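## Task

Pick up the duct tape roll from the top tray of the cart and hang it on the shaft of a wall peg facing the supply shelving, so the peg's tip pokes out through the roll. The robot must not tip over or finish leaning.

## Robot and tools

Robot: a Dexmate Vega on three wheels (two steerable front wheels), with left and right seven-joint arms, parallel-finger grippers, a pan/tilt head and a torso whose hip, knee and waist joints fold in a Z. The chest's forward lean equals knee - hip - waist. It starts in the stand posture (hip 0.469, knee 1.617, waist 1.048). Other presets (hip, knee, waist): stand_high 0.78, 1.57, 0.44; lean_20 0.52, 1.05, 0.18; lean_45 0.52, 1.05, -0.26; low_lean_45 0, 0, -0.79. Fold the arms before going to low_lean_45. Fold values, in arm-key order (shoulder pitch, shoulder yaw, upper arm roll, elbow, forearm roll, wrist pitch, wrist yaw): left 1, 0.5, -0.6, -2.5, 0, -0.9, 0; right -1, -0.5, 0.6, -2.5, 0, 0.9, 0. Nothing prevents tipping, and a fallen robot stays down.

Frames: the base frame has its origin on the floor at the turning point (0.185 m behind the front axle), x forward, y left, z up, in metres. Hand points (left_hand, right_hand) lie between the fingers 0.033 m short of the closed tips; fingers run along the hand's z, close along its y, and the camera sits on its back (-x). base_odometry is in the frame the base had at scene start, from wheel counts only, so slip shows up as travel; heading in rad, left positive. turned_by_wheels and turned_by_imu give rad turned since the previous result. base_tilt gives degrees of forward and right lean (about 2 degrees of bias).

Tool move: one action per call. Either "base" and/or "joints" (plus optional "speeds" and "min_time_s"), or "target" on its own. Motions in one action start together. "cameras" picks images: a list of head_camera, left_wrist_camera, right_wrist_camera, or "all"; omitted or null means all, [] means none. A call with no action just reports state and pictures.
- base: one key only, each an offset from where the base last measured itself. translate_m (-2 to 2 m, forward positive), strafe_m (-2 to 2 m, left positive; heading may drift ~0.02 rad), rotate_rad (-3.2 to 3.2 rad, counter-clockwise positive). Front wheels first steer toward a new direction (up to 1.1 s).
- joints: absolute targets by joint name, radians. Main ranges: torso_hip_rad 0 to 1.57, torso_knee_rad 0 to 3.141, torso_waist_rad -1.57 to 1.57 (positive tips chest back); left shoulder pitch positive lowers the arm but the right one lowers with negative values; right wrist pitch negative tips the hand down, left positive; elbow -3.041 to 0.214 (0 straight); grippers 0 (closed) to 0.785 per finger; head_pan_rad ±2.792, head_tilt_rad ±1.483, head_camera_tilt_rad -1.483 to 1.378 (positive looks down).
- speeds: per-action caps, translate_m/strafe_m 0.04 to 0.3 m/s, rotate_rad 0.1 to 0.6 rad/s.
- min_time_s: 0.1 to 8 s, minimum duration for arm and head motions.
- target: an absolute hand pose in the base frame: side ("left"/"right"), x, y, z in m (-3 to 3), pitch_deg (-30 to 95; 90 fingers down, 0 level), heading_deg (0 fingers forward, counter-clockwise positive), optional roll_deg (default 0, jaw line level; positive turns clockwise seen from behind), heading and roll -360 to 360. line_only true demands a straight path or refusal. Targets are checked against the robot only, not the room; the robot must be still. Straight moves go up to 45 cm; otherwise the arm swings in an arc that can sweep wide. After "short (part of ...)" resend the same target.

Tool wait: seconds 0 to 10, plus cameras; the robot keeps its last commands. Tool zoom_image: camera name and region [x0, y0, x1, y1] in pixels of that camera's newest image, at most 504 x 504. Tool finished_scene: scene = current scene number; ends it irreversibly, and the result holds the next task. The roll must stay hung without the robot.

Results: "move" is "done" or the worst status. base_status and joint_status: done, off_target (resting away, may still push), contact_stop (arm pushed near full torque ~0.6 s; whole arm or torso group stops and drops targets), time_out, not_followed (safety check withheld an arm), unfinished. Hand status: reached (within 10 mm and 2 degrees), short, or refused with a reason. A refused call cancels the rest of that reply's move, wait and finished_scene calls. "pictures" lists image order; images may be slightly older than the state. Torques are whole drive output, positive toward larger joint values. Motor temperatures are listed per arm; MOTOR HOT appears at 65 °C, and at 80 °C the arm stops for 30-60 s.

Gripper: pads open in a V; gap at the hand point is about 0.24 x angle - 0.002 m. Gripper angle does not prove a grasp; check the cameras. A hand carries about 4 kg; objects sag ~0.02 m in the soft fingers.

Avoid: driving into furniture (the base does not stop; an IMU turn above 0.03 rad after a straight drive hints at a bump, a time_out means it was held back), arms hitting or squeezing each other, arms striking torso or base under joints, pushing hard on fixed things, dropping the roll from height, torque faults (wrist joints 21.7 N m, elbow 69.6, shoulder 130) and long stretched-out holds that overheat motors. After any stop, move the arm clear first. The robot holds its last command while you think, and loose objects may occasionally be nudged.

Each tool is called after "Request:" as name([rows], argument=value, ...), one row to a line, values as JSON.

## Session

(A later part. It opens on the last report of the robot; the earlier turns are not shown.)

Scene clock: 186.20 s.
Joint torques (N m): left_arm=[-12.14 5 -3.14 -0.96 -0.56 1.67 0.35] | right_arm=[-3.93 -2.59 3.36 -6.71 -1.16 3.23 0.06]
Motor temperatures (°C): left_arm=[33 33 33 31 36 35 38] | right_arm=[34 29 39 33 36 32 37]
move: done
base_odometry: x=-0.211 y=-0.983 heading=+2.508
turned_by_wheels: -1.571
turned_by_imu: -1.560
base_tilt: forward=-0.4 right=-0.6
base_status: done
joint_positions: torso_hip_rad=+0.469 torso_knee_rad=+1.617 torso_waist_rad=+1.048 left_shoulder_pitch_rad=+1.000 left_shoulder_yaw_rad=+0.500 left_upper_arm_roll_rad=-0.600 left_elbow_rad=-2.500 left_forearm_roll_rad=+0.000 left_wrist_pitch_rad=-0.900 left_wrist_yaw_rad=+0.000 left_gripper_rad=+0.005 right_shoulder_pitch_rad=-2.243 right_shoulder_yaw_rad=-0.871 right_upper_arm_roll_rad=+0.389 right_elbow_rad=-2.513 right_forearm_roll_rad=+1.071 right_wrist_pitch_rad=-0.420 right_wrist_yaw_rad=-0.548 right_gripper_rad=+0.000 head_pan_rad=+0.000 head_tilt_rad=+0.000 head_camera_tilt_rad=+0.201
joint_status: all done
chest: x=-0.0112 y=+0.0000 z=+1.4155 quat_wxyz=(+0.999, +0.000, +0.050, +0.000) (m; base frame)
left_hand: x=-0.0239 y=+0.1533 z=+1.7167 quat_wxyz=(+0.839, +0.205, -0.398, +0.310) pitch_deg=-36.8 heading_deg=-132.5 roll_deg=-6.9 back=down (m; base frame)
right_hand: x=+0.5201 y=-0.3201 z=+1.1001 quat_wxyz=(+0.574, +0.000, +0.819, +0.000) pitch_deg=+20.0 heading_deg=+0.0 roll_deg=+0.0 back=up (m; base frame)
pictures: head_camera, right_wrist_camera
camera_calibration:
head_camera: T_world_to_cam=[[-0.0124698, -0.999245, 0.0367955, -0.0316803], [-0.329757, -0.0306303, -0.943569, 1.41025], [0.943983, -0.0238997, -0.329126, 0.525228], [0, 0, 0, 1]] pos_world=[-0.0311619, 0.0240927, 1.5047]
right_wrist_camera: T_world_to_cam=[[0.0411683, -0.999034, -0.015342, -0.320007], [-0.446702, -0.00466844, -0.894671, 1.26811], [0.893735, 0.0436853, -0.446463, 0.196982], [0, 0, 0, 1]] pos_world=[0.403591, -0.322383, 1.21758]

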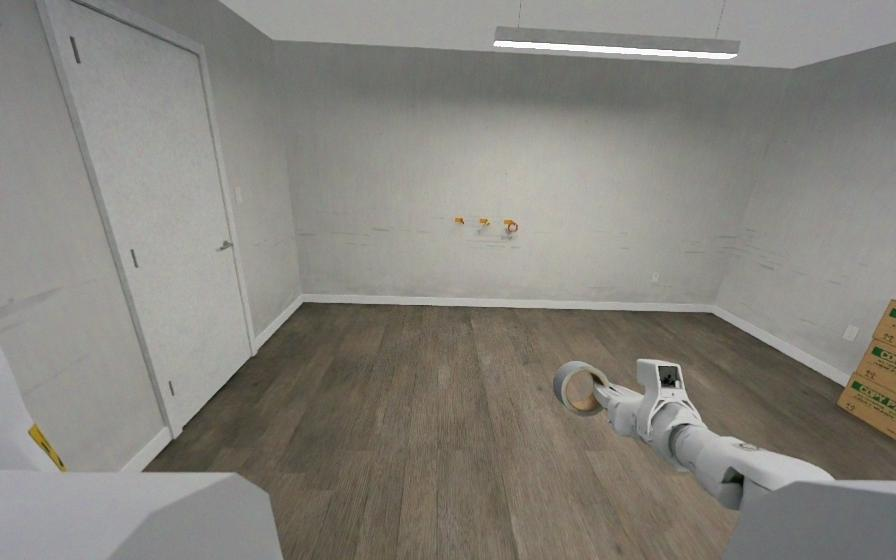

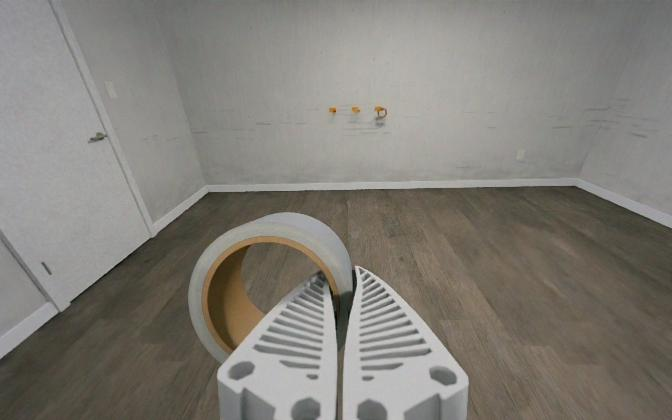

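Request:
move(base={"rotate_rad": 0.064}, cameras=[])

Request:
move(base={"translate_m": 2.0}, speeds={"translate_m": 0.2}, cameras=["right_wrist_camera"])

Request:
move(base={"rotate_rad": -0.064}, cameras=[])

Request:
move(target={"side": "right", "x": 0.42, "y": -0.34, "z": 0.95, "pitch_deg": 0, "heading_deg": 0, "roll_deg": 0, "line_only": true}, cameras=["head_camera", "right_wrist_camera"])

Request:
zoom_image(camera="head_camera", region=[400, 230, 650, 380])

Request:
zoom_image(camera="right_wrist_camera", region=[300, 150, 500, 240])

Scene clock: 198.63 s.
Joint torques (N m): left_arm=[-13.25 8.19 -2.84 -0.43 -0.43 2.67 0.18] | right_arm=[-4.66 -4.04 3.7 -5.06 -1.25 3.48 -0.05]
Motor temperatures (°C): left_arm=[33 33 33 31 36 35 38] | right_arm=[33 29 38 33 36 32 37]
move: done
base_odometry: x=-0.211 y=-0.983 heading=+2.572
turned_by_wheels: +0.064
turned_by_imu: +0.063
base_tilt: forward=-0.7 right=-0.9
base_status: done
joint_positions: torso_hip_rad=+0.469 torso_knee_rad=+1.617 torso_waist_rad=+1.048 left_shoulder_pitch_rad=+1.000 left_shoulder_yaw_rad=+0.500 left_upper_arm_roll_rad=-0.600 left_elbow_rad=-2.500 left_forearm_roll_rad=+0.000 left_wrist_pitch_rad=-0.900 left_wrist_yaw_rad=+0.000 left_gripper_rad=+0.005 right_shoulder_pitch_rad=-2.243 right_shoulder_yaw_rad=-0.871 right_upper_arm_roll_rad=+0.389 right_elbow_rad=-2.513 right_forearm_roll_rad=+1.071 right_wrist_pitch_rad=-0.420 right_wrist_yaw_rad=-0.548 right_gripper_rad=+0.000 head_pan_rad=+0.000 head_tilt_rad=+0.000 head_camera_tilt_rad=+0.201
joint_status: not commanded
chest: x=-0.0112 y=+0.0000 z=+1.4155 quat_wxyz=(+0.999, +0.000, +0.050, +0.000) (m; base frame)
left_hand: x=-0.0239 y=+0.1533 z=+1.7167 quat_wxyz=(+0.839, +0.205, -0.398, +0.310) pitch_deg=-36.8 heading_deg=-132.5 roll_deg=-6.9 back=down (m; base frame)
right_hand: x=+0.5201 y=-0.3201 z=+1.1001 quat_wxyz=(+0.574, +0.000, +0.819, +0.000) pitch_deg=+20.0 heading_deg=+0.0 roll_deg=+0.0 back=up (m; base frame)
pictures: none
No camera images: "cameras" was empty.

Scene clock: 210.73 s.
Joint torques (N m): left_arm=[-11.26 5.49 -3.11 0.12 -0.1 2.06 0.42] | right_arm=[-5.34 -3.73 3.55 -5.38 -1.18 3.38 0.02]
Motor temperatures (°C): left_arm=[33 33 33 31 36 35 38] | right_arm=[33 29 38 33 36 33 37]
move: done
base_odometry: x=-1.893 y=+0.099 heading=+2.571
turned_by_wheels: -0.001
turned_by_imu: -0.012
base_tilt: forward=-0.4 right=-0.7
base_status: done
joint_positions: torso_hip_rad=+0.469 torso_knee_rad=+1.617 torso_waist_rad=+1.048 left_shoulder_pitch_rad=+1.000 left_shoulder_yaw_rad=+0.500 left_upper_arm_roll_rad=-0.600 left_elbow_rad=-2.500 left_forearm_roll_rad=+0.000 left_wrist_pitch_rad=-0.900 left_wrist_yaw_rad=+0.000 left_gripper_rad=+0.005 right_shoulder_pitch_rad=-2.243 right_shoulder_yaw_rad=-0.871 right_upper_arm_roll_rad=+0.389 right_elbow_rad=-2.513 right_forearm_roll_rad=+1.071 right_wrist_pitch_rad=-0.420 right_wrist_yaw_rad=-0.548 right_gripper_rad=+0.000 head_pan_rad=+0.000 head_tilt_rad=+0.000 head_camera_tilt_rad=+0.201
joint_status: not commanded
chest: x=-0.0111 y=+0.0000 z=+1.4155 quat_wxyz=(+0.999, +0.000, +0.050, +0.000) (m; base frame)
left_hand: x=-0.0238 y=+0.1532 z=+1.7167 quat_wxyz=(+0.839, +0.205, -0.398, +0.310) pitch_deg=-36.8 heading_deg=-132.5 roll_deg=-6.9 back=down (m; base frame)
right_hand: x=+0.5202 y=-0.3201 z=+1.1000 quat_wxyz=(+0.574, +0.000, +0.819, +0.000) pitch_deg=+20.0 heading_deg=+0.0 roll_deg=+0.0 back=up (m; base frame)
pictures: right_wrist_camera
camera_calibration:
right_wrist_camera: T_world_to_cam=[[0.0411662, -0.999034, -0.0153519, -0.319899], [-0.446822, -0.00466449, -0.894611, 1.26804], [0.893675, 0.0436873, -0.446583, 0.197015], [0, 0, 0, 1]] pos_world=[0.403691, -0.322283, 1.21748]

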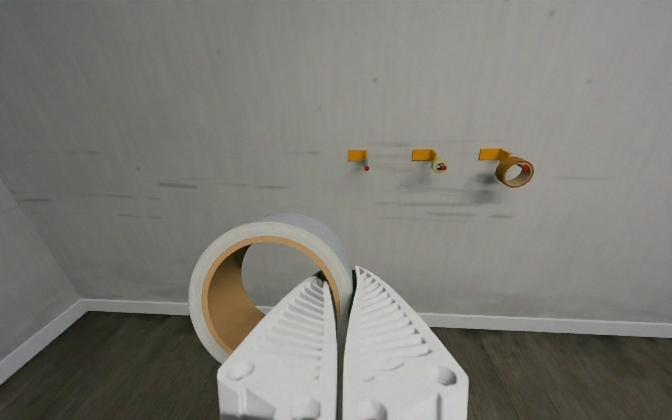

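Scene clock: 213.00 s.
Joint torques (N m): left_arm=[-10.74 6.39 -2.56 0.7 -0.05 2.05 0.32] | right_arm=[-4.46 -3.43 4.34 -5.4 -1.22 3.64 -0.19]
Motor temperatures (°C): left_arm=[33 33 33 31 36 35 38] | right_arm=[33 29 38 33 36 33 37]
move: done
base_odometry: x=-1.893 y=+0.099 heading=+2.507
turned_by_wheels: -0.064
turned_by_imu: -0.065
base_tilt: forward=-0.6 right=-0.8
base_status: done
joint_positions: torso_hip_rad=+0.469 torso_knee_rad=+1.617 torso_waist_rad=+1.048 left_shoulder_pitch_rad=+1.000 left_shoulder_yaw_rad=+0.500 left_upper_arm_roll_rad=-0.600 left_elbow_rad=-2.500 left_forearm_roll_rad=+0.000 left_wrist_pitch_rad=-0.900 left_wrist_yaw_rad=+0.000 left_gripper_rad=+0.005 right_shoulder_pitch_rad=-2.243 right_shoulder_yaw_rad=-0.871 right_upper_arm_roll_rad=+0.389 right_elbow_rad=-2.513 right_forearm_roll_rad=+1.071 right_wrist_pitch_rad=-0.420 right_wrist_yaw_rad=-0.548 right_gripper_rad=+0.000 head_pan_rad=+0.000 head_tilt_rad=+0.000 head_camera_tilt_rad=+0.201
joint_status: not commanded
chest: x=-0.0111 y=+0.0000 z=+1.4155 quat_wxyz=(+0.999, +0.000, +0.050, +0.000) (m; base frame)
left_hand: x=-0.0238 y=+0.1532 z=+1.7167 quat_wxyz=(+0.839, +0.205, -0.398, +0.310) pitch_deg=-36.8 heading_deg=-132.5 roll_deg=-6.9 back=down (m; base frame)
right_hand: x=+0.5202 y=-0.3201 z=+1.1000 quat_wxyz=(+0.574, +0.000, +0.819, +0.000) pitch_deg=+20.0 heading_deg=+0.0 roll_deg=+0.0 back=up (m; base frame)
pictures: none
No camera images: "cameras" was empty.

Scene clock: 218.50 s.
Joint torques (N m): left_arm=[-8.85 7.62 -2.02 1.03 0.49 3.51 0.35] | right_arm=[12.41 -1.81 0.24 -3.72 -0.51 4.39 0.39]
Motor temperatures (°C): left_arm=[33 33 33 31 36 35 38] | right_arm=[33 29 38 33 36 33 37]
move: done
base_odometry: x=-1.893 y=+0.099 heading=+2.507
turned_by_wheels: +0.000
turned_by_imu: -0.001
base_tilt: forward=-0.5 right=-0.9
base_status: not commanded
joint_positions: torso_hip_rad=+0.469 torso_knee_rad=+1.617 torso_waist_rad=+1.048 left_shoulder_pitch_rad=+1.000 left_shoulder_yaw_rad=+0.500 left_upper_arm_roll_rad=-0.600 left_elbow_rad=-2.500 left_forearm_roll_rad=+0.000 left_wrist_pitch_rad=-0.900 left_wrist_yaw_rad=+0.000 left_gripper_rad=+0.005 right_shoulder_pitch_rad=-2.223 right_shoulder_yaw_rad=-0.481 right_upper_arm_roll_rad=-0.081 right_elbow_rad=-1.607 right_forearm_roll_rad=+0.397 right_wrist_pitch_rad=+0.752 right_wrist_yaw_rad=-0.122 right_gripper_rad=+0.000 head_pan_rad=+0.000 head_tilt_rad=+0.000 head_camera_tilt_rad=+0.201
joint_status: not commanded
chest: x=-0.0111 y=+0.0000 z=+1.4155 quat_wxyz=(+0.999, +0.000, +0.050, +0.000) (m; base frame)
left_hand: x=-0.0238 y=+0.1532 z=+1.7167 quat_wxyz=(+0.839, +0.205, -0.398, +0.310) pitch_deg=-36.8 heading_deg=-132.5 roll_deg=-6.9 back=down (m; base frame)
right_hand: x=+0.4202 y=-0.3404 z=+0.9502 quat_wxyz=(+0.707, +0.000, +0.708, +0.000) pitch_deg=+0.1 heading_deg=+0.0 roll_deg=+0.0 back=up (m; base frame)
right_hand_status: reached (straight line, planned for 4.2 s): 1 mm and 0.1 deg off.
pictures: head_camera, right_wrist_camera
camera_calibration:
head_camera: T_world_to_cam=[[-0.0124656, -0.999245, 0.0367954, -0.0316787], [-0.329846, -0.0306293, -0.943538, 1.41023], [0.943952, -0.0238986, -0.329215, 0.525267], [0, 0, 0, 1]] pos_world=[-0.031063, 0.0240927, 1.5047]
right_wrist_camera: T_world_to_cam=[[0.0434256, -0.999057, -0.000455227, -0.353546], [-0.115537, -0.00456941, -0.993293, 1.0439], [0.992353, 0.0431869, -0.115627, -0.135758], [0, 0, 0, 1]] pos_world=[0.270682, -0.34258, 1.02104]

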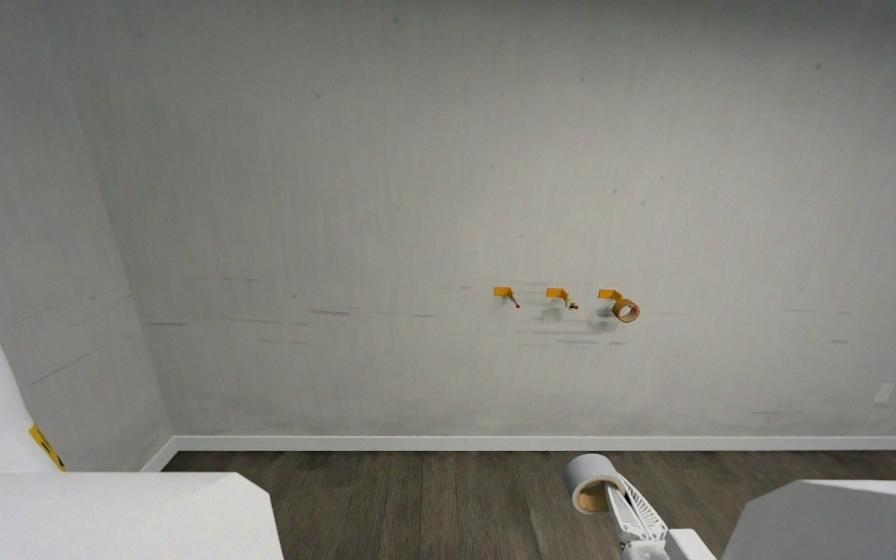

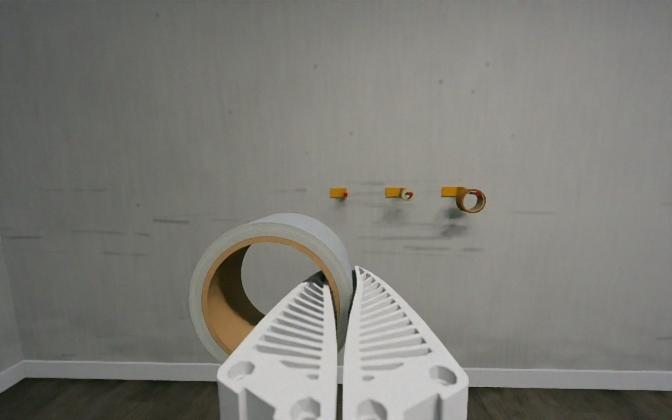

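Scaled by 2.016 from the camera's 896x560 image, which has a finer 960x600 frame.

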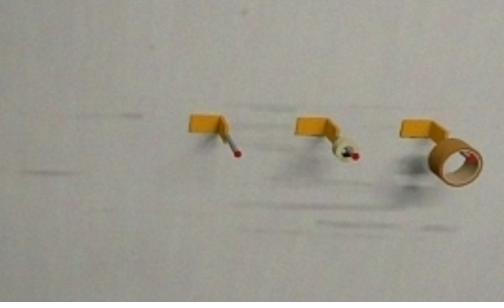

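Scaled by 2.520 from the camera's 672x420 image, which has a finer 960x600 frame.

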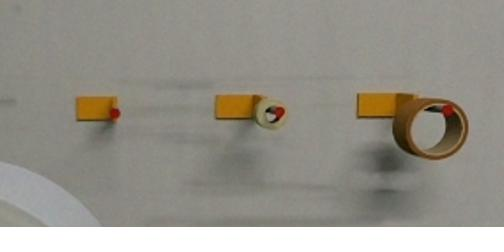

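Request:
move(base={"translate_m": 0.5}, speeds={"translate_m": 0.15}, cameras=["head_camera", "right_wrist_camera"])

Request:
zoom_image(camera="head_camera", region=[450, 330, 700, 530])

Request:
zoom_image(camera="right_wrist_camera", region=[280, 160, 480, 260])

Scene clock: 231.37 s.
Joint torques (N m): left_arm=[-13.23 3.43 -2.4 0.46 -0.08 1.83 0.51] | right_arm=[9.62 -2.35 0.25 -3.94 -0.56 4.45 0.02]
Motor temperatures (°C): left_arm=[33 33 33 31 36 35 38] | right_arm=[33 29 37 33 36 33 37]
move: done
base_odometry: x=-2.295 y=+0.397 heading=+2.505
turned_by_wheels: -0.002
turned_by_imu: -0.003
base_tilt: forward=-0.5 right=-0.8
base_status: done
joint_positions: torso_hip_rad=+0.469 torso_knee_rad=+1.617 torso_waist_rad=+1.048 left_shoulder_pitch_rad=+1.000 left_shoulder_yaw_rad=+0.500 left_upper_arm_roll_rad=-0.600 left_elbow_rad=-2.500 left_forearm_roll_rad=+0.000 left_wrist_pitch_rad=-0.900 left_wrist_yaw_rad=+0.000 left_gripper_rad=+0.005 right_shoulder_pitch_rad=-2.222 right_shoulder_yaw_rad=-0.480 right_upper_arm_roll_rad=-0.082 right_elbow_rad=-1.603 right_forearm_roll_rad=+0.396 right_wrist_pitch_rad=+0.756 right_wrist_yaw_rad=-0.121 right_gripper_rad=+0.000 head_pan_rad=+0.000 head_tilt_rad=+0.000 head_camera_tilt_rad=+0.201
joint_status: not commanded
chest: x=-0.0111 y=+0.0000 z=+1.4155 quat_wxyz=(+0.999, +0.000, +0.050, +0.000) (m; base frame)
left_hand: x=-0.0238 y=+0.1532 z=+1.7167 quat_wxyz=(+0.839, +0.205, -0.398, +0.310) pitch_deg=-36.8 heading_deg=-132.5 roll_deg=-6.9 back=down (m; base frame)
right_hand: x=+0.4198 y=-0.3402 z=+0.9498 quat_wxyz=(+0.707, +0.000, +0.707, +0.000) pitch_deg=+0.0 heading_deg=+0.0 roll_deg=+0.0 back=up (m; base frame)
pictures: head_camera, right_wrist_camera
camera_calibration:
head_camera: T_world_to_cam=[[-0.0124656, -0.999245, 0.0367954, -0.0316787], [-0.329846, -0.0306293, -0.943538, 1.41023], [0.943952, -0.0238986, -0.329215, 0.525267], [0, 0, 0, 1]] pos_world=[-0.031063, 0.0240927, 1.5047]
right_wrist_camera: T_world_to_cam=[[0.0439349, -0.999034, -0.000366291, -0.353549], [-0.114433, -0.00466821, -0.99342, 1.04304], [0.992459, 0.0436877, -0.114527, -0.136321], [0, 0, 0, 1]] pos_world=[0.270183, -0.342383, 1.02043]

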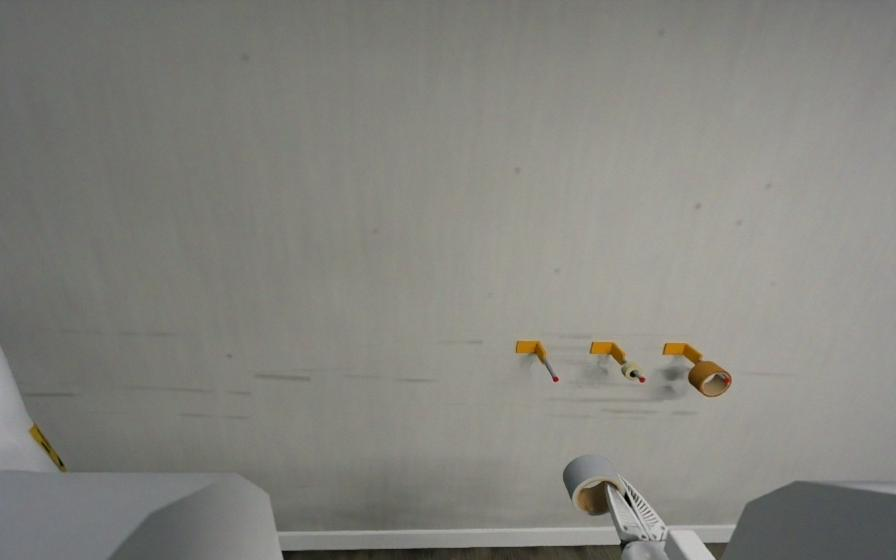

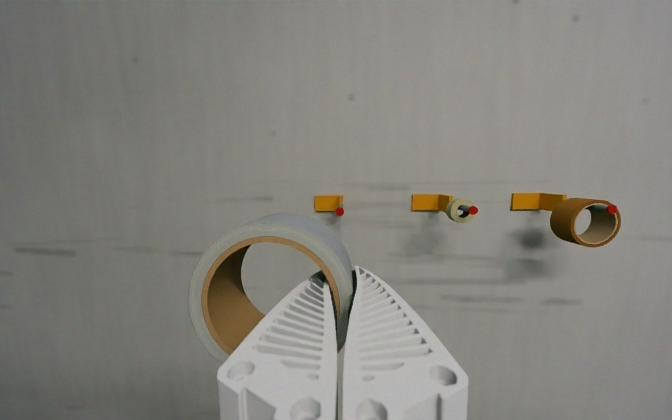

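Scaled by 2.016 from the camera's 896x560 image, which has a finer 960x600 frame.

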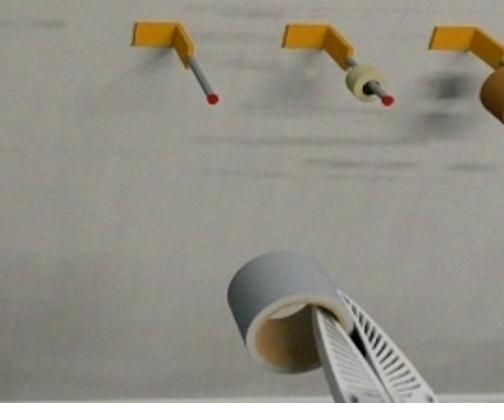

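Scaled by 2.520 from the camera's 672x420 image, which has a finer 960x600 frame.

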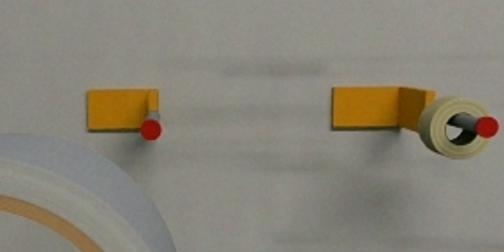

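Request:
move(base={"rotate_rad": 0.02}, cameras=[])

Request:
move(target={"side": "right", "x": 0.42, "y": -0.393, "z": 0.951, "pitch_deg": 0, "heading_deg": 0, "roll_deg": 0, "line_only": true}, cameras=[])

Request:
move(base={"translate_m": 0.18}, speeds={"translate_m": 0.08}, cameras=["head_camera", "right_wrist_camera"])

Request:
zoom_image(camera="head_camera", region=[500, 350, 700, 560])

Request:
zoom_image(camera="right_wrist_camera", region=[180, 150, 430, 310])

Scene clock: 246.27 s.
Joint torques (N m): left_arm=[-10.62 4.76 -2.63 0.57 -0.11 1.78 0.5] | right_arm=[8.91 -2.6 0.69 -4.38 -0.48 4.51 0.14]
Motor temperatures (°C): left_arm=[33 33 33 31 36 35 38] | right_arm=[33 29 37 33 36 33 37]
move: done
base_odometry: x=-2.295 y=+0.396 heading=+2.524
turned_by_wheels: +0.019
turned_by_imu: +0.014
base_tilt: forward=-0.5 right=-0.8
base_status: done
joint_positions: torso_hip_rad=+0.469 torso_knee_rad=+1.617 torso_waist_rad=+1.048 left_shoulder_pitch_rad=+1.000 left_shoulder_yaw_rad=+0.500 left_upper_arm_roll_rad=-0.600 left_elbow_rad=-2.500 left_forearm_roll_rad=+0.000 left_wrist_pitch_rad=-0.900 left_wrist_yaw_rad=+0.000 left_gripper_rad=+0.005 right_shoulder_pitch_rad=-2.222 right_shoulder_yaw_rad=-0.480 right_upper_arm_roll_rad=-0.082 right_elbow_rad=-1.603 right_forearm_roll_rad=+0.396 right_wrist_pitch_rad=+0.756 right_wrist_yaw_rad=-0.121 right_gripper_rad=+0.000 head_pan_rad=+0.000 head_tilt_rad=+0.000 head_camera_tilt_rad=+0.201
joint_status: not commanded
chest: x=-0.0111 y=+0.0000 z=+1.4155 quat_wxyz=(+0.999, +0.000, +0.050, +0.000) (m; base frame)
left_hand: x=-0.0238 y=+0.1532 z=+1.7167 quat_wxyz=(+0.839, +0.205, -0.398, +0.310) pitch_deg=-36.8 heading_deg=-132.5 roll_deg=-6.9 back=down (m; base frame)
right_hand: x=+0.4198 y=-0.3402 z=+0.9498 quat_wxyz=(+0.707, +0.000, +0.707, +0.000) pitch_deg=+0.0 heading_deg=+0.0 roll_deg=+0.0 back=up (m; base frame)
pictures: none
No camera images: "cameras" was empty.

Scene clock: 248.27 s.
Joint torques (N m): left_arm=[-11.22 3.92 -2.17 1.89 0.16 2.82 0.25] | right_arm=[10.36 -6.67 8.31 -2.65 0.12 3.87 0.1]
Motor temperatures (°C): left_arm=[33 33 33 31 36 35 38] | right_arm=[33 29 37 33 36 33 37]
move: done
base_odometry: x=-2.295 y=+0.396 heading=+2.524
turned_by_wheels: +0.000
turned_by_imu: +0.000
base_tilt: forward=-0.5 right=-0.8
base_status: not commanded
joint_positions: torso_hip_rad=+0.469 torso_knee_rad=+1.617 torso_waist_rad=+1.048 left_shoulder_pitch_rad=+1.000 left_shoulder_yaw_rad=+0.500 left_upper_arm_roll_rad=-0.600 left_elbow_rad=-2.500 left_forearm_roll_rad=+0.000 left_wrist_pitch_rad=-0.900 left_wrist_yaw_rad=+0.000 left_gripper_rad=+0.005 right_shoulder_pitch_rad=-2.217 right_shoulder_yaw_rad=-0.549 right_upper_arm_roll_rad=-0.035 right_elbow_rad=-1.524 right_forearm_roll_rad=+0.545 right_wrist_pitch_rad=+0.804 right_wrist_yaw_rad=-0.007 right_gripper_rad=+0.000 head_pan_rad=+0.000 head_tilt_rad=+0.000 head_camera_tilt_rad=+0.201
joint_status: not commanded
chest: x=-0.0111 y=+0.0000 z=+1.4155 quat_wxyz=(+0.999, +0.000, +0.050, +0.000) (m; base frame)
left_hand: x=-0.0238 y=+0.1532 z=+1.7167 quat_wxyz=(+0.839, +0.205, -0.398, +0.310) pitch_deg=-36.8 heading_deg=-132.5 roll_deg=-6.9 back=down (m; base frame)
right_hand: x=+0.4197 y=-0.3913 z=+0.9504 quat_wxyz=(+0.707, +0.000, +0.708, +0.000) pitch_deg=+0.1 heading_deg=+0.0 roll_deg=+0.0 back=up (m; base frame)
right_hand_status: reached (straight line, planned for 0.8 s): 2 mm and 0.1 deg off.
pictures: none
No camera images: "cameras" was empty.

Scene clock: 251.73 s.
Joint torques (N m): left_arm=[-12.6 6.87 -1.48 -0.83 0.04 1.37 0.3] | right_arm=[9.86 -8.67 7.26 -4.07 0.31 4.26 0.21]
Motor temperatures (°C): left_arm=[33 33 32 31 36 35 38] | right_arm=[33 29 37 33 36 33 37]
move: done
base_odometry: x=-2.442 y=+0.501 heading=+2.524
turned_by_wheels: -0.001
turned_by_imu: -0.005
base_tilt: forward=-0.6 right=-0.7
base_status: done
joint_positions: torso_hip_rad=+0.469 torso_knee_rad=+1.617 torso_waist_rad=+1.048 left_shoulder_pitch_rad=+1.000 left_shoulder_yaw_rad=+0.500 left_upper_arm_roll_rad=-0.600 left_elbow_rad=-2.500 left_forearm_roll_rad=+0.000 left_wrist_pitch_rad=-0.900 left_wrist_yaw_rad=+0.000 left_gripper_rad=+0.005 right_shoulder_pitch_rad=-2.217 right_shoulder_yaw_rad=-0.551 right_upper_arm_roll_rad=-0.034 right_elbow_rad=-1.522 right_forearm_roll_rad=+0.549 right_wrist_pitch_rad=+0.805 right_wrist_yaw_rad=-0.004 right_gripper_rad=+0.000 head_pan_rad=+0.000 head_tilt_rad=+0.000 head_camera_tilt_rad=+0.201
joint_status: not commanded
chest: x=-0.0111 y=+0.0000 z=+1.4155 quat_wxyz=(+0.999, +0.000, +0.050, +0.000) (m; base frame)
left_hand: x=-0.0238 y=+0.1532 z=+1.7167 quat_wxyz=(+0.839, +0.205, -0.398, +0.310) pitch_deg=-36.8 heading_deg=-132.5 roll_deg=-6.9 back=down (m; base frame)
right_hand: x=+0.4197 y=-0.3928 z=+0.9506 quat_wxyz=(+0.707, +0.000, +0.707, +0.000) pitch_deg=+0.1 heading_deg=+0.0 roll_deg=+0.0 back=up (m; base frame)
pictures: head_camera, right_wrist_camera
camera_calibration:
head_camera: T_world_to_cam=[[-0.0124656, -0.999245, 0.0367954, -0.0316787], [-0.329846, -0.0306293, -0.943538, 1.41023], [0.943952, -0.0238986, -0.329215, 0.525267], [0, 0, 0, 1]] pos_world=[-0.031063, 0.0240927, 1.5047]
right_wrist_camera: T_world_to_cam=[[0.0442936, -0.999018, -0.000729192, -0.405915], [-0.114741, -0.00436219, -0.993386, 1.04374], [0.992407, 0.0440843, -0.114821, -0.133356], [0, 0, 0, 1]] pos_world=[0.270083, -0.395084, 1.02123]

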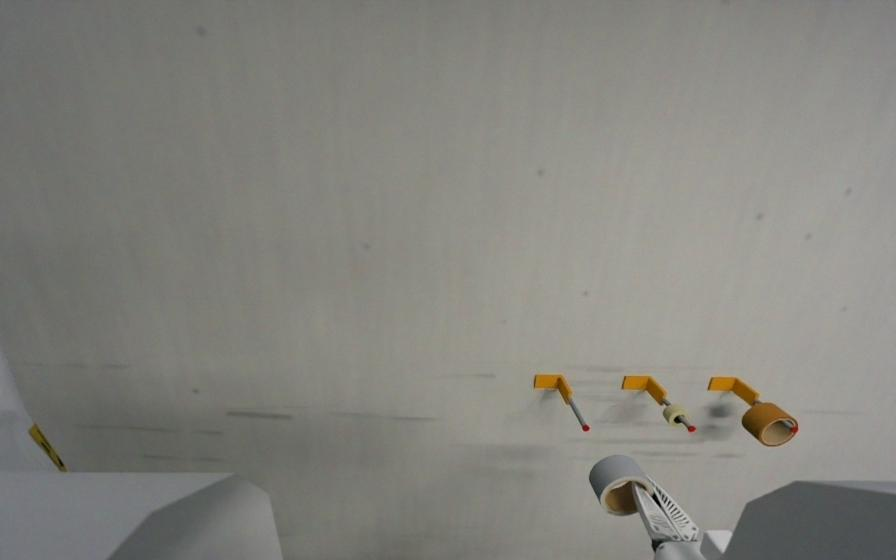

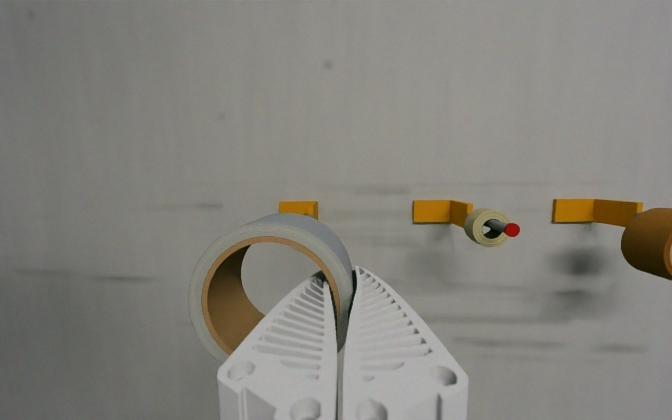

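Scaled by 2.400 from the camera's 896x560 image, which has a finer 960x600 frame.

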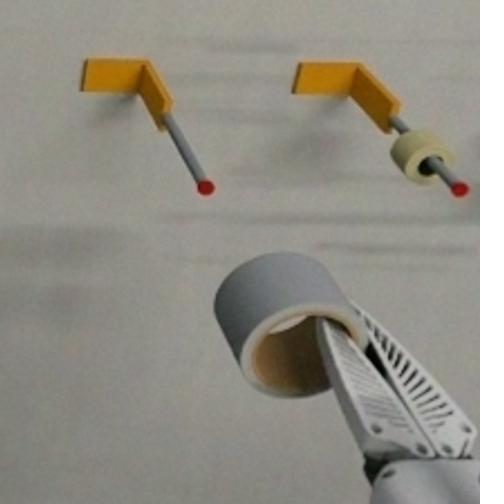

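Scaled by 2.016 from the camera's 672x420 image, which has a finer 960x600 frame.

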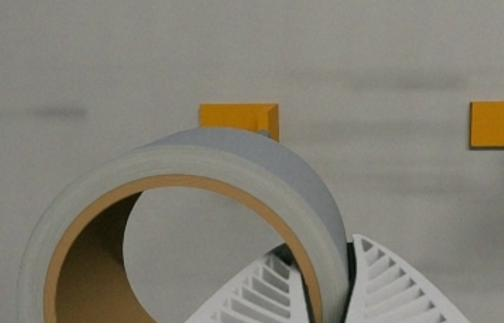

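Request:
move(target={"side": "right", "x": 0.475, "y": -0.388, "z": 0.951, "pitch_deg": 0, "heading_deg": 0, "roll_deg": 0, "line_only": true}, cameras=["head_camera", "right_wrist_camera"])

Request:
zoom_image(camera="head_camera", region=[500, 350, 700, 560])

Request:
zoom_image(camera="right_wrist_camera", region=[180, 180, 400, 370])

Scene clock: 261.40 s.
Joint torques (N m): left_arm=[-13.03 3.1 -0.86 1.44 -1.05 2.47 -0.59] | right_arm=[13.81 -7.84 1.28 -3.64 -0.34 3.54 -0.36]
Motor temperatures (°C): left_arm=[33 33 32 31 36 35 38] | right_arm=[33 29 37 33 36 33 37]
move: done
base_odometry: x=-2.442 y=+0.501 heading=+2.524
turned_by_wheels: +0.000
turned_by_imu: +0.000
base_tilt: forward=-0.6 right=-0.8
base_status: not commanded
joint_positions: torso_hip_rad=+0.469 torso_knee_rad=+1.617 torso_waist_rad=+1.048 left_shoulder_pitch_rad=+1.000 left_shoulder_yaw_rad=+0.500 left_upper_arm_roll_rad=-0.600 left_elbow_rad=-2.500 left_forearm_roll_rad=+0.000 left_wrist_pitch_rad=-0.900 left_wrist_yaw_rad=+0.000 left_gripper_rad=+0.005 right_shoulder_pitch_rad=-2.087 right_shoulder_yaw_rad=-0.554 right_upper_arm_roll_rad=-0.061 right_elbow_rad=-1.500 right_forearm_roll_rad=+0.544 right_wrist_pitch_rad=+0.708 right_wrist_yaw_rad=-0.019 right_gripper_rad=+0.000 head_pan_rad=+0.000 head_tilt_rad=+0.000 head_camera_tilt_rad=+0.201
joint_status: not commanded
chest: x=-0.0111 y=+0.0000 z=+1.4155 quat_wxyz=(+0.999, +0.000, +0.050, +0.000) (m; base frame)
left_hand: x=-0.0238 y=+0.1532 z=+1.7167 quat_wxyz=(+0.839, +0.205, -0.398, +0.310) pitch_deg=-36.8 heading_deg=-132.5 roll_deg=-6.9 back=down (m; base frame)
right_hand: x=+0.4731 y=-0.3883 z=+0.9507 quat_wxyz=(+0.707, +0.000, +0.707, +0.000) pitch_deg=+0.0 heading_deg=+0.0 roll_deg=+0.0 back=up (m; base frame)
right_hand_status: reached (straight line, planned for 0.8 s): 2 mm and 0.0 deg off.
pictures: head_camera, right_wrist_camera
camera_calibration:
head_camera: T_world_to_cam=[[-0.0124656, -0.999245, 0.0367954, -0.0316787], [-0.329846, -0.0306293, -0.943538, 1.41023], [0.943952, -0.0238986, -0.329215, 0.525267], [0, 0, 0, 1]] pos_world=[-0.031063, 0.0240927, 1.5047]
right_wrist_camera: T_world_to_cam=[[0.0438996, -0.999036, -0.000663897, -0.403628], [-0.114446, -0.00436882, -0.99342, 1.04993], [0.992459, 0.0436867, -0.114527, -0.187014], [0, 0, 0, 1]] pos_world=[0.323483, -0.390482, 1.02133]

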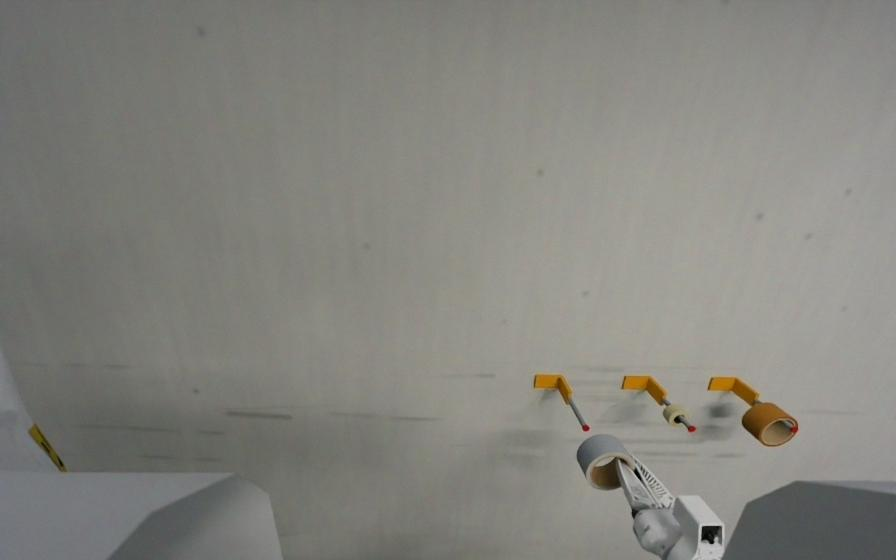

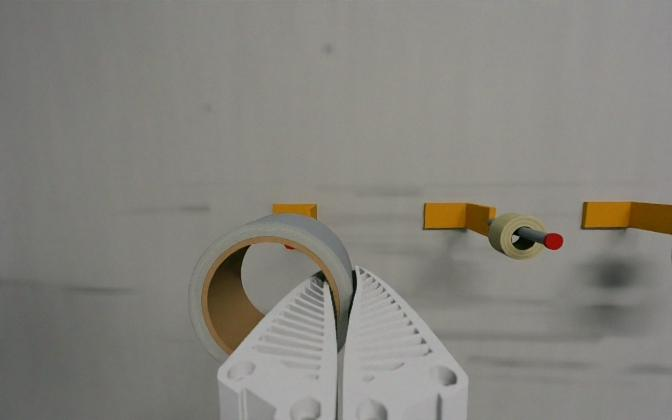

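Scaled by 2.400 from the camera's 896x560 image, which has a finer 960x600 frame.

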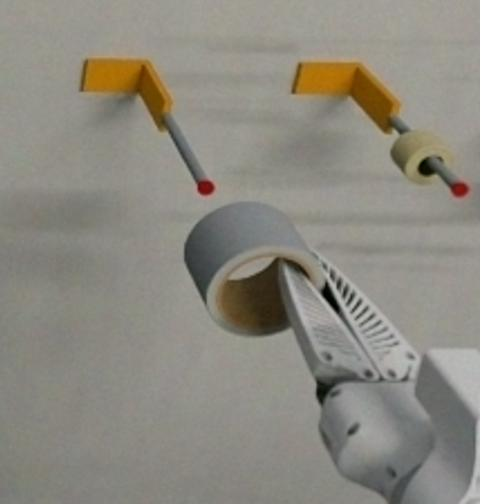

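Scaled by 2.291 from the camera's 672x420 image, which has a finer 960x600 frame.

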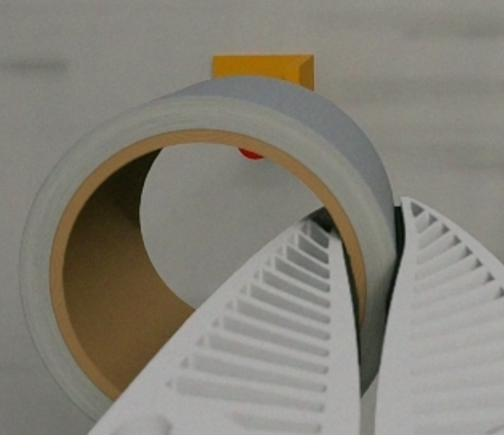

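Request:
move(target={"side": "right", "x": 0.53, "y": -0.388, "z": 0.953, "pitch_deg": 0, "heading_deg": 0, "roll_deg": 0, "line_only": true}, cameras=["head_camera", "right_wrist_camera"])

Request:
zoom_image(camera="right_wrist_camera", region=[180, 180, 400, 370])

Scene clock: 266.20 s.
Joint torques (N m): left_arm=[-13.08 5.17 -1.61 1 0.61 2.16 0] | right_arm=[14.83 -5.25 1.18 -4.16 0.51 3.13 -0.05]
Motor temperatures (°C): left_arm=[33 33 32 31 36 35 38] | right_arm=[33 29 37 33 36 33 37]
move: done
base_odometry: x=-2.442 y=+0.501 heading=+2.524
turned_by_wheels: +0.000
turned_by_imu: +0.000
base_tilt: forward=-0.5 right=-0.8
base_status: not commanded
joint_positions: torso_hip_rad=+0.469 torso_knee_rad=+1.617 torso_waist_rad=+1.048 left_shoulder_pitch_rad=+1.000 left_shoulder_yaw_rad=+0.500 left_upper_arm_roll_rad=-0.600 left_elbow_rad=-2.500 left_forearm_roll_rad=+0.000 left_wrist_pitch_rad=-0.900 left_wrist_yaw_rad=+0.000 left_gripper_rad=+0.005 right_shoulder_pitch_rad=-1.941 right_shoulder_yaw_rad=-0.552 right_upper_arm_roll_rad=-0.090 right_elbow_rad=-1.444 right_forearm_roll_rad=+0.551 right_wrist_pitch_rad=+0.625 right_wrist_yaw_rad=-0.012 right_gripper_rad=+0.000 head_pan_rad=+0.000 head_tilt_rad=+0.000 head_camera_tilt_rad=+0.201
joint_status: not commanded
chest: x=-0.0111 y=+0.0000 z=+1.4155 quat_wxyz=(+0.999, +0.000, +0.050, +0.000) (m; base frame)
left_hand: x=-0.0238 y=+0.1532 z=+1.7167 quat_wxyz=(+0.839, +0.205, -0.398, +0.310) pitch_deg=-36.8 heading_deg=-132.5 roll_deg=-6.9 back=down (m; base frame)
right_hand: x=+0.5282 y=-0.3881 z=+0.9526 quat_wxyz=(+0.707, +0.000, +0.707, +0.000) pitch_deg=+0.0 heading_deg=+0.0 roll_deg=+0.0 back=up (m; base frame)
right_hand_status: reached (straight line, planned for 0.8 s): 2 mm and 0.0 deg off.
pictures: head_camera, right_wrist_camera
camera_calibration:
head_camera: T_world_to_cam=[[-0.0124656, -0.999245, 0.0367954, -0.0316787], [-0.329846, -0.0306293, -0.943538, 1.41023], [0.943952, -0.0238986, -0.329215, 0.525267], [0, 0, 0, 1]] pos_world=[-0.031063, 0.0240927, 1.5047]
right_wrist_camera: T_world_to_cam=[[0.0439466, -0.999034, -0.000267089, -0.40637], [-0.114428, -0.00476801, -0.99342, 1.05796], [0.992459, 0.043688, -0.114527, -0.241485], [0, 0, 0, 1]] pos_world=[0.378583, -0.390383, 1.02323]

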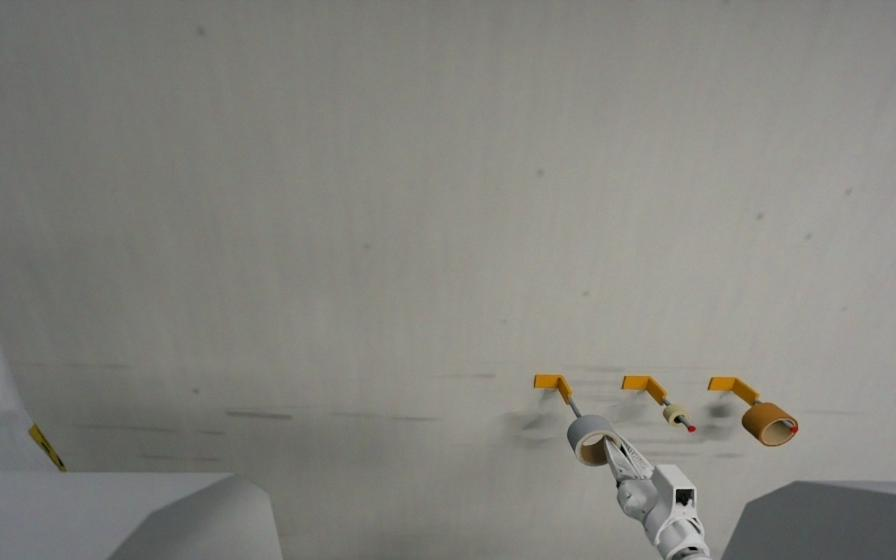

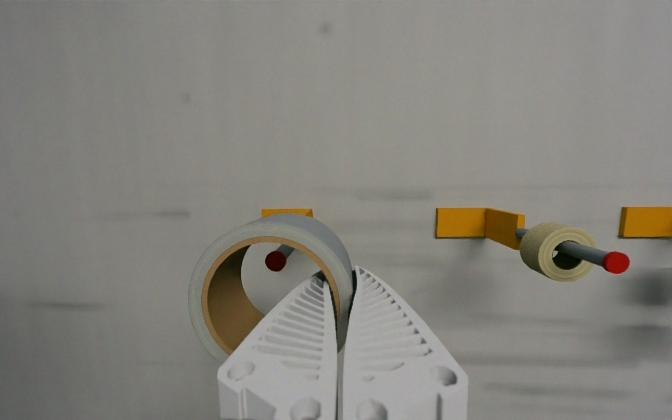

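Scaled by 2.291 from the camera's 672x420 image, which has a finer 960x600 frame.

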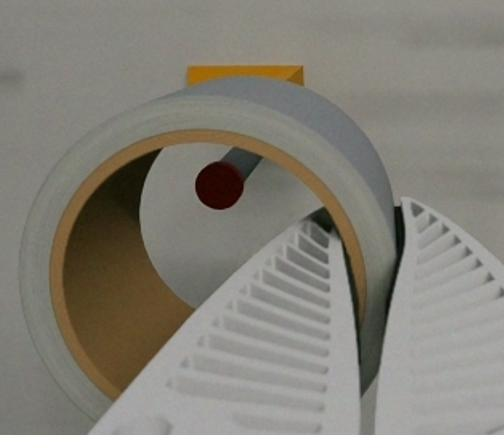

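Request:
move(target={"side": "right", "x": 0.565, "y": -0.388, "z": 0.953, "pitch_deg": 0, "heading_deg": 0, "roll_deg": 0, "line_only": true}, cameras=["head_camera", "right_wrist_camera"])

Request:
zoom_image(camera="right_wrist_camera", region=[180, 180, 400, 370])

Request:
move(target={"side": "right", "x": 0.59, "y": -0.386, "z": 0.953, "pitch_deg": 0, "heading_deg": 0, "roll_deg": 0, "line_only": true}, cameras=["head_camera", "right_wrist_camera"])

Request:
zoom_image(camera="right_wrist_camera", region=[180, 180, 400, 370])

Request:
zoom_image(camera="head_camera", region=[500, 350, 700, 500])

Scene clock: 273.07 s.
Joint torques (N m): left_arm=[-12.79 5.05 -0.32 3.38 -0.59 0.94 0.28] | right_arm=[16.6 -4.43 1.14 -3.61 0.31 3.58 0.25]
Motor temperatures (°C): left_arm=[33 33 32 31 36 35 38] | right_arm=[33 29 37 33 36 33 37]
move: done
base_odometry: x=-2.442 y=+0.501 heading=+2.524
turned_by_wheels: +0.000
turned_by_imu: +0.000
base_tilt: forward=-0.3 right=-0.7
base_status: not commanded
joint_positions: torso_hip_rad=+0.469 torso_knee_rad=+1.617 torso_waist_rad=+1.048 left_shoulder_pitch_rad=+1.000 left_shoulder_yaw_rad=+0.500 left_upper_arm_roll_rad=-0.600 left_elbow_rad=-2.500 left_forearm_roll_rad=+0.000 left_wrist_pitch_rad=-0.900 left_wrist_yaw_rad=+0.000 left_gripper_rad=+0.005 right_shoulder_pitch_rad=-1.836 right_shoulder_yaw_rad=-0.541 right_upper_arm_roll_rad=-0.113 right_elbow_rad=-1.381 right_forearm_roll_rad=+0.553 right_wrist_pitch_rad=+0.585 right_wrist_yaw_rad=+0.002 right_gripper_rad=+0.000 head_pan_rad=+0.000 head_tilt_rad=+0.000 head_camera_tilt_rad=+0.201
joint_status: not commanded
chest: x=-0.0111 y=+0.0000 z=+1.4155 quat_wxyz=(+0.999, +0.000, +0.050, +0.000) (m; base frame)
left_hand: x=-0.0238 y=+0.1532 z=+1.7167 quat_wxyz=(+0.839, +0.205, -0.398, +0.310) pitch_deg=-36.8 heading_deg=-132.5 roll_deg=-6.9 back=down (m; base frame)
right_hand: x=+0.5634 y=-0.3882 z=+0.9527 quat_wxyz=(+0.707, +0.000, +0.707, +0.000) pitch_deg=+0.0 heading_deg=+0.0 roll_deg=+0.0 back=up (m; base frame)
right_hand_status: reached (straight line, planned for 0.7 s): 2 mm and 0.0 deg off.
pictures: head_camera, right_wrist_camera
camera_calibration:
head_camera: T_world_to_cam=[[-0.0124656, -0.999245, 0.0367954, -0.0316787], [-0.329846, -0.0306293, -0.943538, 1.41023], [0.943952, -0.0238986, -0.329215, 0.525267], [0, 0, 0, 1]] pos_world=[-0.031063, 0.0240927, 1.5047]
right_wrist_camera: T_world_to_cam=[[0.0439466, -0.999034, -0.000267089, -0.407917], [-0.114428, -0.00476801, -0.99342, 1.06208], [0.992459, 0.043688, -0.114527, -0.276409], [0, 0, 0, 1]] pos_world=[0.413783, -0.390383, 1.02333]

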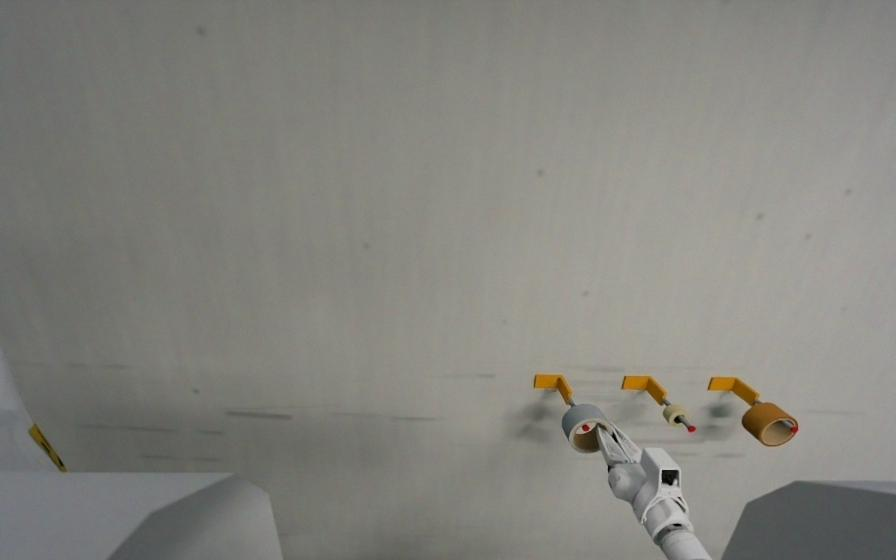

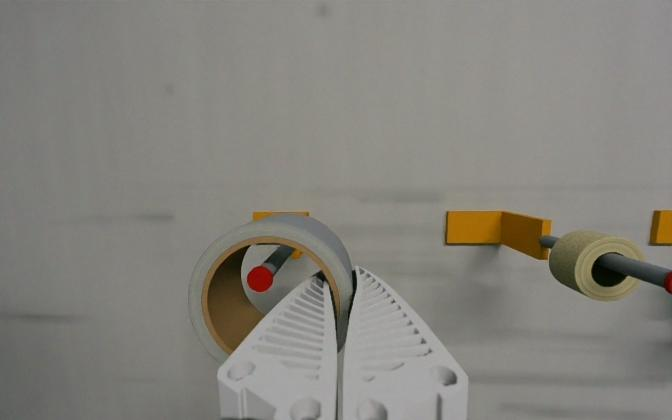

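Scaled by 2.291 from the camera's 672x420 image, which has a finer 960x600 frame.

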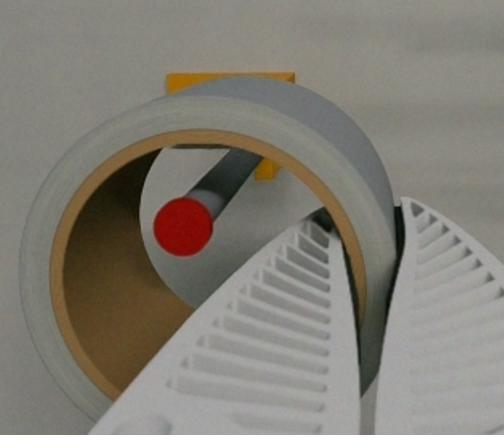

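Scene clock: 274.67 s.
Joint torques (N m): left_arm=[-10.63 6.39 -2.08 0.06 0.36 2.67 0.2] | right_arm=[17.61 -4.69 0.59 -3.71 -0.31 3.4 0.09]
Motor temperatures (°C): left_arm=[33 33 32 31 36 35 38] | right_arm=[33 29 37 33 36 33 37]
move: done
base_odometry: x=-2.442 y=+0.501 heading=+2.524
turned_by_wheels: +0.000
turned_by_imu: +0.000
base_tilt: forward=-0.6 right=-0.7
base_status: not commanded
joint_positions: torso_hip_rad=+0.469 torso_knee_rad=+1.617 torso_waist_rad=+1.048 left_shoulder_pitch_rad=+1.000 left_shoulder_yaw_rad=+0.500 left_upper_arm_roll_rad=-0.600 left_elbow_rad=-2.500 left_forearm_roll_rad=+0.000 left_wrist_pitch_rad=-0.900 left_wrist_yaw_rad=+0.000 left_gripper_rad=+0.005 right_shoulder_pitch_rad=-1.759 right_shoulder_yaw_rad=-0.527 right_upper_arm_roll_rad=-0.132 right_elbow_rad=-1.329 right_forearm_roll_rad=+0.548 right_wrist_pitch_rad=+0.562 right_wrist_yaw_rad=+0.011 right_gripper_rad=+0.000 head_pan_rad=+0.000 head_tilt_rad=+0.000 head_camera_tilt_rad=+0.201
joint_status: not commanded
chest: x=-0.0111 y=+0.0000 z=+1.4155 quat_wxyz=(+0.999, +0.000, +0.050, +0.000) (m; base frame)
left_hand: x=-0.0238 y=+0.1532 z=+1.7167 quat_wxyz=(+0.839, +0.205, -0.398, +0.310) pitch_deg=-36.8 heading_deg=-132.5 roll_deg=-6.9 back=down (m; base frame)
right_hand: x=+0.5885 y=-0.3863 z=+0.9527 quat_wxyz=(+0.707, +0.000, +0.707, +0.000) pitch_deg=+0.0 heading_deg=+0.0 roll_deg=+0.0 back=up (m; base frame)
right_hand_status: reached (straight line, planned for 0.6 s): 2 mm and 0.0 deg off.
pictures: head_camera, right_wrist_camera
camera_calibration:
head_camera: T_world_to_cam=[[-0.0124656, -0.999245, 0.0367954, -0.0316787], [-0.329846, -0.0306293, -0.943538, 1.41023], [0.943952, -0.0238986, -0.329215, 0.525267], [0, 0, 0, 1]] pos_world=[-0.031063, 0.0240927, 1.5047]
right_wrist_camera: T_world_to_cam=[[0.043824, -0.999039, -0.000453716, -0.406874], [-0.114438, -0.00456877, -0.99342, 1.06504], [0.992463, 0.0435875, -0.114528, -0.301343], [0, 0, 0, 1]] pos_world=[0.438783, -0.388482, 1.02333]

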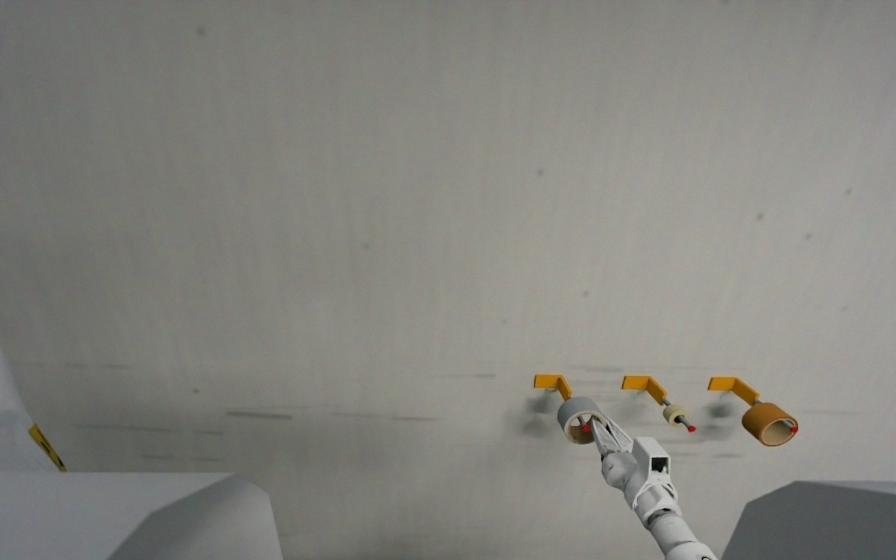

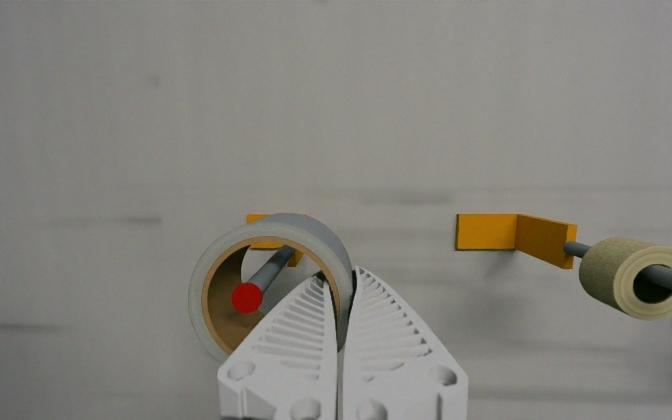

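Scaled by 2.291 from the camera's 672x420 image, which has a finer 960x600 frame.

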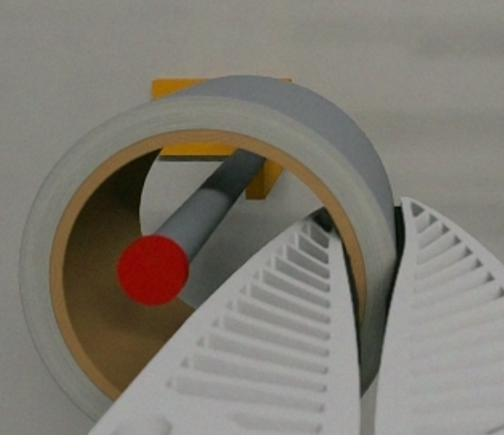

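Scaled by 2.520 from the camera's 896x560 image, which has a finer 960x600 frame.

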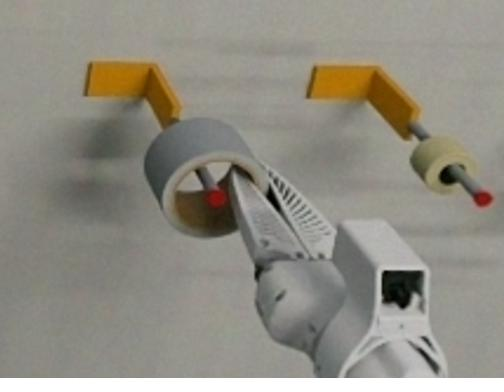

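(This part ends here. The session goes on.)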